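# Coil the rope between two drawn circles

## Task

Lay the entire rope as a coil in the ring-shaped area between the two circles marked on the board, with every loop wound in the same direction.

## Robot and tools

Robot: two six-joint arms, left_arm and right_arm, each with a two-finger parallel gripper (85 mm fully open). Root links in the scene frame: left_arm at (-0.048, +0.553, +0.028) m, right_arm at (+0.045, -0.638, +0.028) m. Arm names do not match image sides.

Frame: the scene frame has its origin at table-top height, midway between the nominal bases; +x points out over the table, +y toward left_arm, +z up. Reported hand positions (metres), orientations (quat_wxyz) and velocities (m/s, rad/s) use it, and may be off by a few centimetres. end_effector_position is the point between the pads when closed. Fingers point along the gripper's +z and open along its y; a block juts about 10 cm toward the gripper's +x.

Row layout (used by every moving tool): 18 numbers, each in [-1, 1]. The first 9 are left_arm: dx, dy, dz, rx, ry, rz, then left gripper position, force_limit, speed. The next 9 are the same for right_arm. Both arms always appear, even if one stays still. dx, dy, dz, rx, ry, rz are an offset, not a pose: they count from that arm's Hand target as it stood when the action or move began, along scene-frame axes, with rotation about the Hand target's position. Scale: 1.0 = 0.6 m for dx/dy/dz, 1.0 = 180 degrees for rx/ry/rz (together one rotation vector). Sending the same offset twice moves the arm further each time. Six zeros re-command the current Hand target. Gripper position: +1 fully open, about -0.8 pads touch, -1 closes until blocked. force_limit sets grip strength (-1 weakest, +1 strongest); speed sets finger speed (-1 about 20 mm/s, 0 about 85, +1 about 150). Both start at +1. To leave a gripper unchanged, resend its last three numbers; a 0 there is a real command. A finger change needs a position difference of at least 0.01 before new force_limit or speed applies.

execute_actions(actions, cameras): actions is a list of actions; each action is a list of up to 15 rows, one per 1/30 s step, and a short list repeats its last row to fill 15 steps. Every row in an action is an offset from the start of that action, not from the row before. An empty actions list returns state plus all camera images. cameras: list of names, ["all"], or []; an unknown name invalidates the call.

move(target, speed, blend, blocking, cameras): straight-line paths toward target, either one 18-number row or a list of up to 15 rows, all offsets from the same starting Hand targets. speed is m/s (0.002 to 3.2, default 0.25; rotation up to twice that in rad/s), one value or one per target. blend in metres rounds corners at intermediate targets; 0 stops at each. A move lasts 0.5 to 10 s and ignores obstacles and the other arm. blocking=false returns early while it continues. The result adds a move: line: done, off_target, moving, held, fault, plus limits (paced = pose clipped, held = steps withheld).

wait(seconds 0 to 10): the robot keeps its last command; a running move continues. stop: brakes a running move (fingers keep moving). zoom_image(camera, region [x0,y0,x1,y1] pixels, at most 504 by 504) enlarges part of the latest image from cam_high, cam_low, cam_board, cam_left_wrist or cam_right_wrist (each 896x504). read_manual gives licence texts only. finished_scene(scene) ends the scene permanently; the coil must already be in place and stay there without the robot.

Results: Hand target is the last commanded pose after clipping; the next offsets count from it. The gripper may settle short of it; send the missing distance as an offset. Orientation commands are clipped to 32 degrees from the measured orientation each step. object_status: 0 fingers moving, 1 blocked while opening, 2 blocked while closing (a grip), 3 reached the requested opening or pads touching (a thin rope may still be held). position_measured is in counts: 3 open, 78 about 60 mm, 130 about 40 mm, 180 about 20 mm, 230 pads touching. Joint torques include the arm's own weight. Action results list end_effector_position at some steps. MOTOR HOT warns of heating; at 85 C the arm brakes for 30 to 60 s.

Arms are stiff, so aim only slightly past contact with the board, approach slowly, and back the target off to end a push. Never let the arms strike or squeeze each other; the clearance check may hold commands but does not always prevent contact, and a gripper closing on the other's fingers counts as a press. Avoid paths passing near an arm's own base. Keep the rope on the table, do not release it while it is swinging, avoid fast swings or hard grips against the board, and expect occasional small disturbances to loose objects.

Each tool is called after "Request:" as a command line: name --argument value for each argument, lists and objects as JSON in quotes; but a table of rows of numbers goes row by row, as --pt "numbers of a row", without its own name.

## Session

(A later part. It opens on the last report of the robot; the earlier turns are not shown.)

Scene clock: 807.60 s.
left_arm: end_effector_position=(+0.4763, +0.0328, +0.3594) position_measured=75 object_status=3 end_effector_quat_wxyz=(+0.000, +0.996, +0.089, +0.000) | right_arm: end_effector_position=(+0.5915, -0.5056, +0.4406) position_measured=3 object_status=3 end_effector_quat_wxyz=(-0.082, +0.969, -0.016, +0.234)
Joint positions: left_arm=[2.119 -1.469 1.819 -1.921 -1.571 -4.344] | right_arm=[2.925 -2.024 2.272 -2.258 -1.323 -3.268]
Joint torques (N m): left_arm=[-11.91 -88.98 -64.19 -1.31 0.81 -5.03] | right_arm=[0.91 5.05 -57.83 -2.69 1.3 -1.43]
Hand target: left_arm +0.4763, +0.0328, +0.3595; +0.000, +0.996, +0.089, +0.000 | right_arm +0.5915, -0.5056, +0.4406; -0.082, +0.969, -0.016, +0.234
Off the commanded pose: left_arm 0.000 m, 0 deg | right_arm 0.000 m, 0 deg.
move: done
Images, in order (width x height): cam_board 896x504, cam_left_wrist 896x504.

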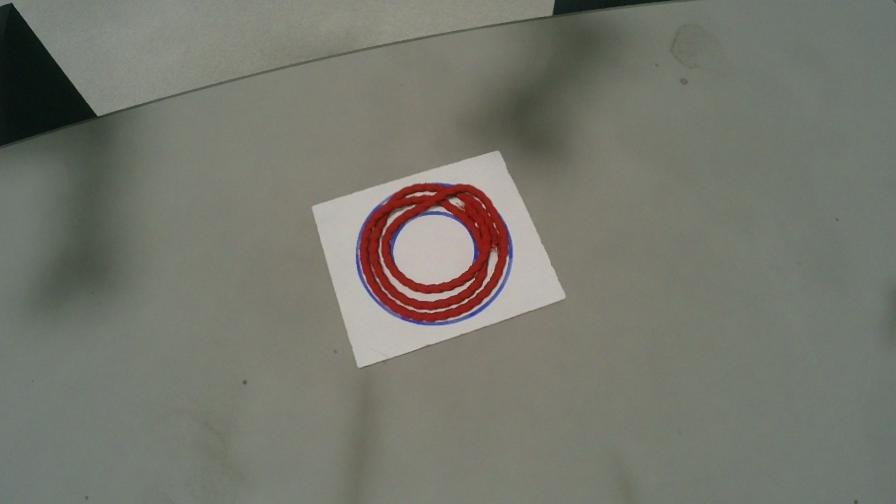

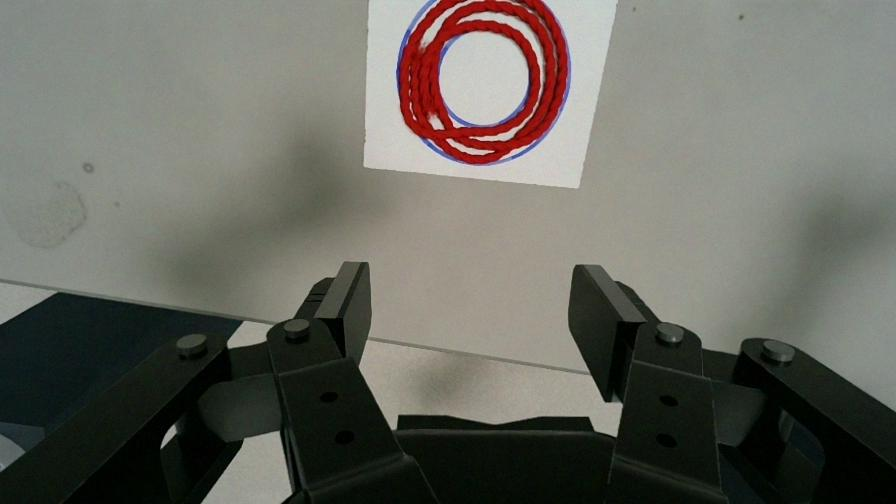

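Request:
move --target '[-0.05, 0.4, 0.15, 0, 0, 0, 0.428, -1, -1, 0,0,0,0,0,0,1,1,1]' --speed 0.2 --cameras '["cam_board"]'

Request:
zoom_image --camera "cam_board" --region '[340, 165, 530, 345]'

Scene clock: 816.27 s.
left_arm: end_effector_position=(+0.4464, +0.2726, +0.4494) position_measured=75 object_status=3 end_effector_quat_wxyz=(+0.000, +0.996, +0.089, +0.000) | right_arm: end_effector_position=(+0.5915, -0.5056, +0.4406) position_measured=3 object_status=3 end_effector_quat_wxyz=(-0.082, +0.969, -0.016, +0.234)
Joint positions: left_arm=[2.31 -1.803 1.966 -1.734 -1.571 -4.153] | right_arm=[2.925 -2.024 2.272 -2.258 -1.323 -3.268]
Joint torques (N m): left_arm=[14.87 -45.9 -42.6 -1.32 -0.04 3] | right_arm=[1.07 5.31 -57.37 -2.47 1.26 -1.61]
Hand target: left_arm +0.4463, +0.2728, +0.4495; +0.000, +0.996, +0.089, +0.000 | right_arm +0.5915, -0.5056, +0.4406; -0.082, +0.969, -0.016, +0.234
Off the commanded pose: left_arm 0.000 m, 0 deg | right_arm 0.000 m, 0 deg.
move: done
Images, in order (width x height): cam_board 896x504.

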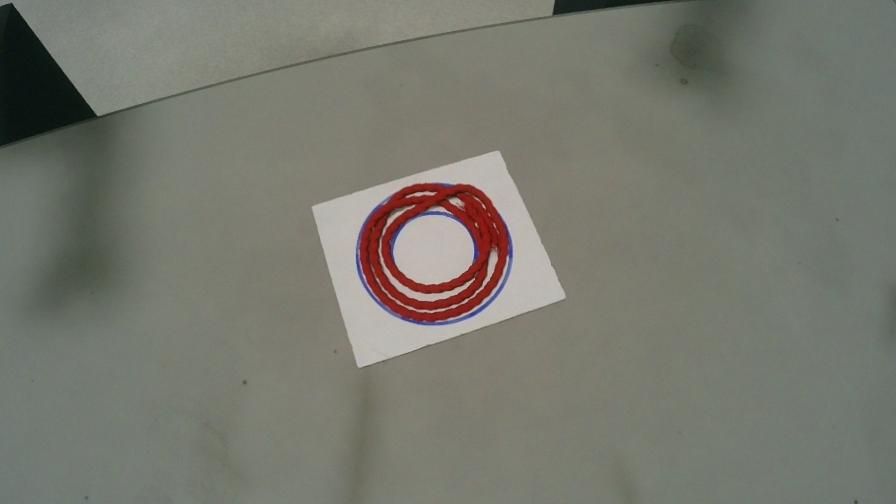

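Scaled by 2.653 from the camera's 896x504 image, which has a finer 1280x720 frame.

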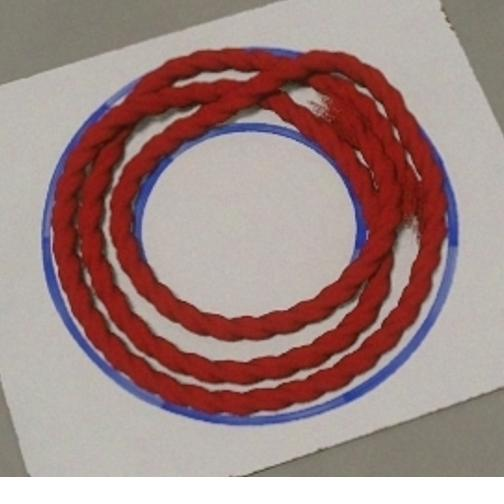

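Request:
finished_scene --scene 2

The scene is finished: the task was done.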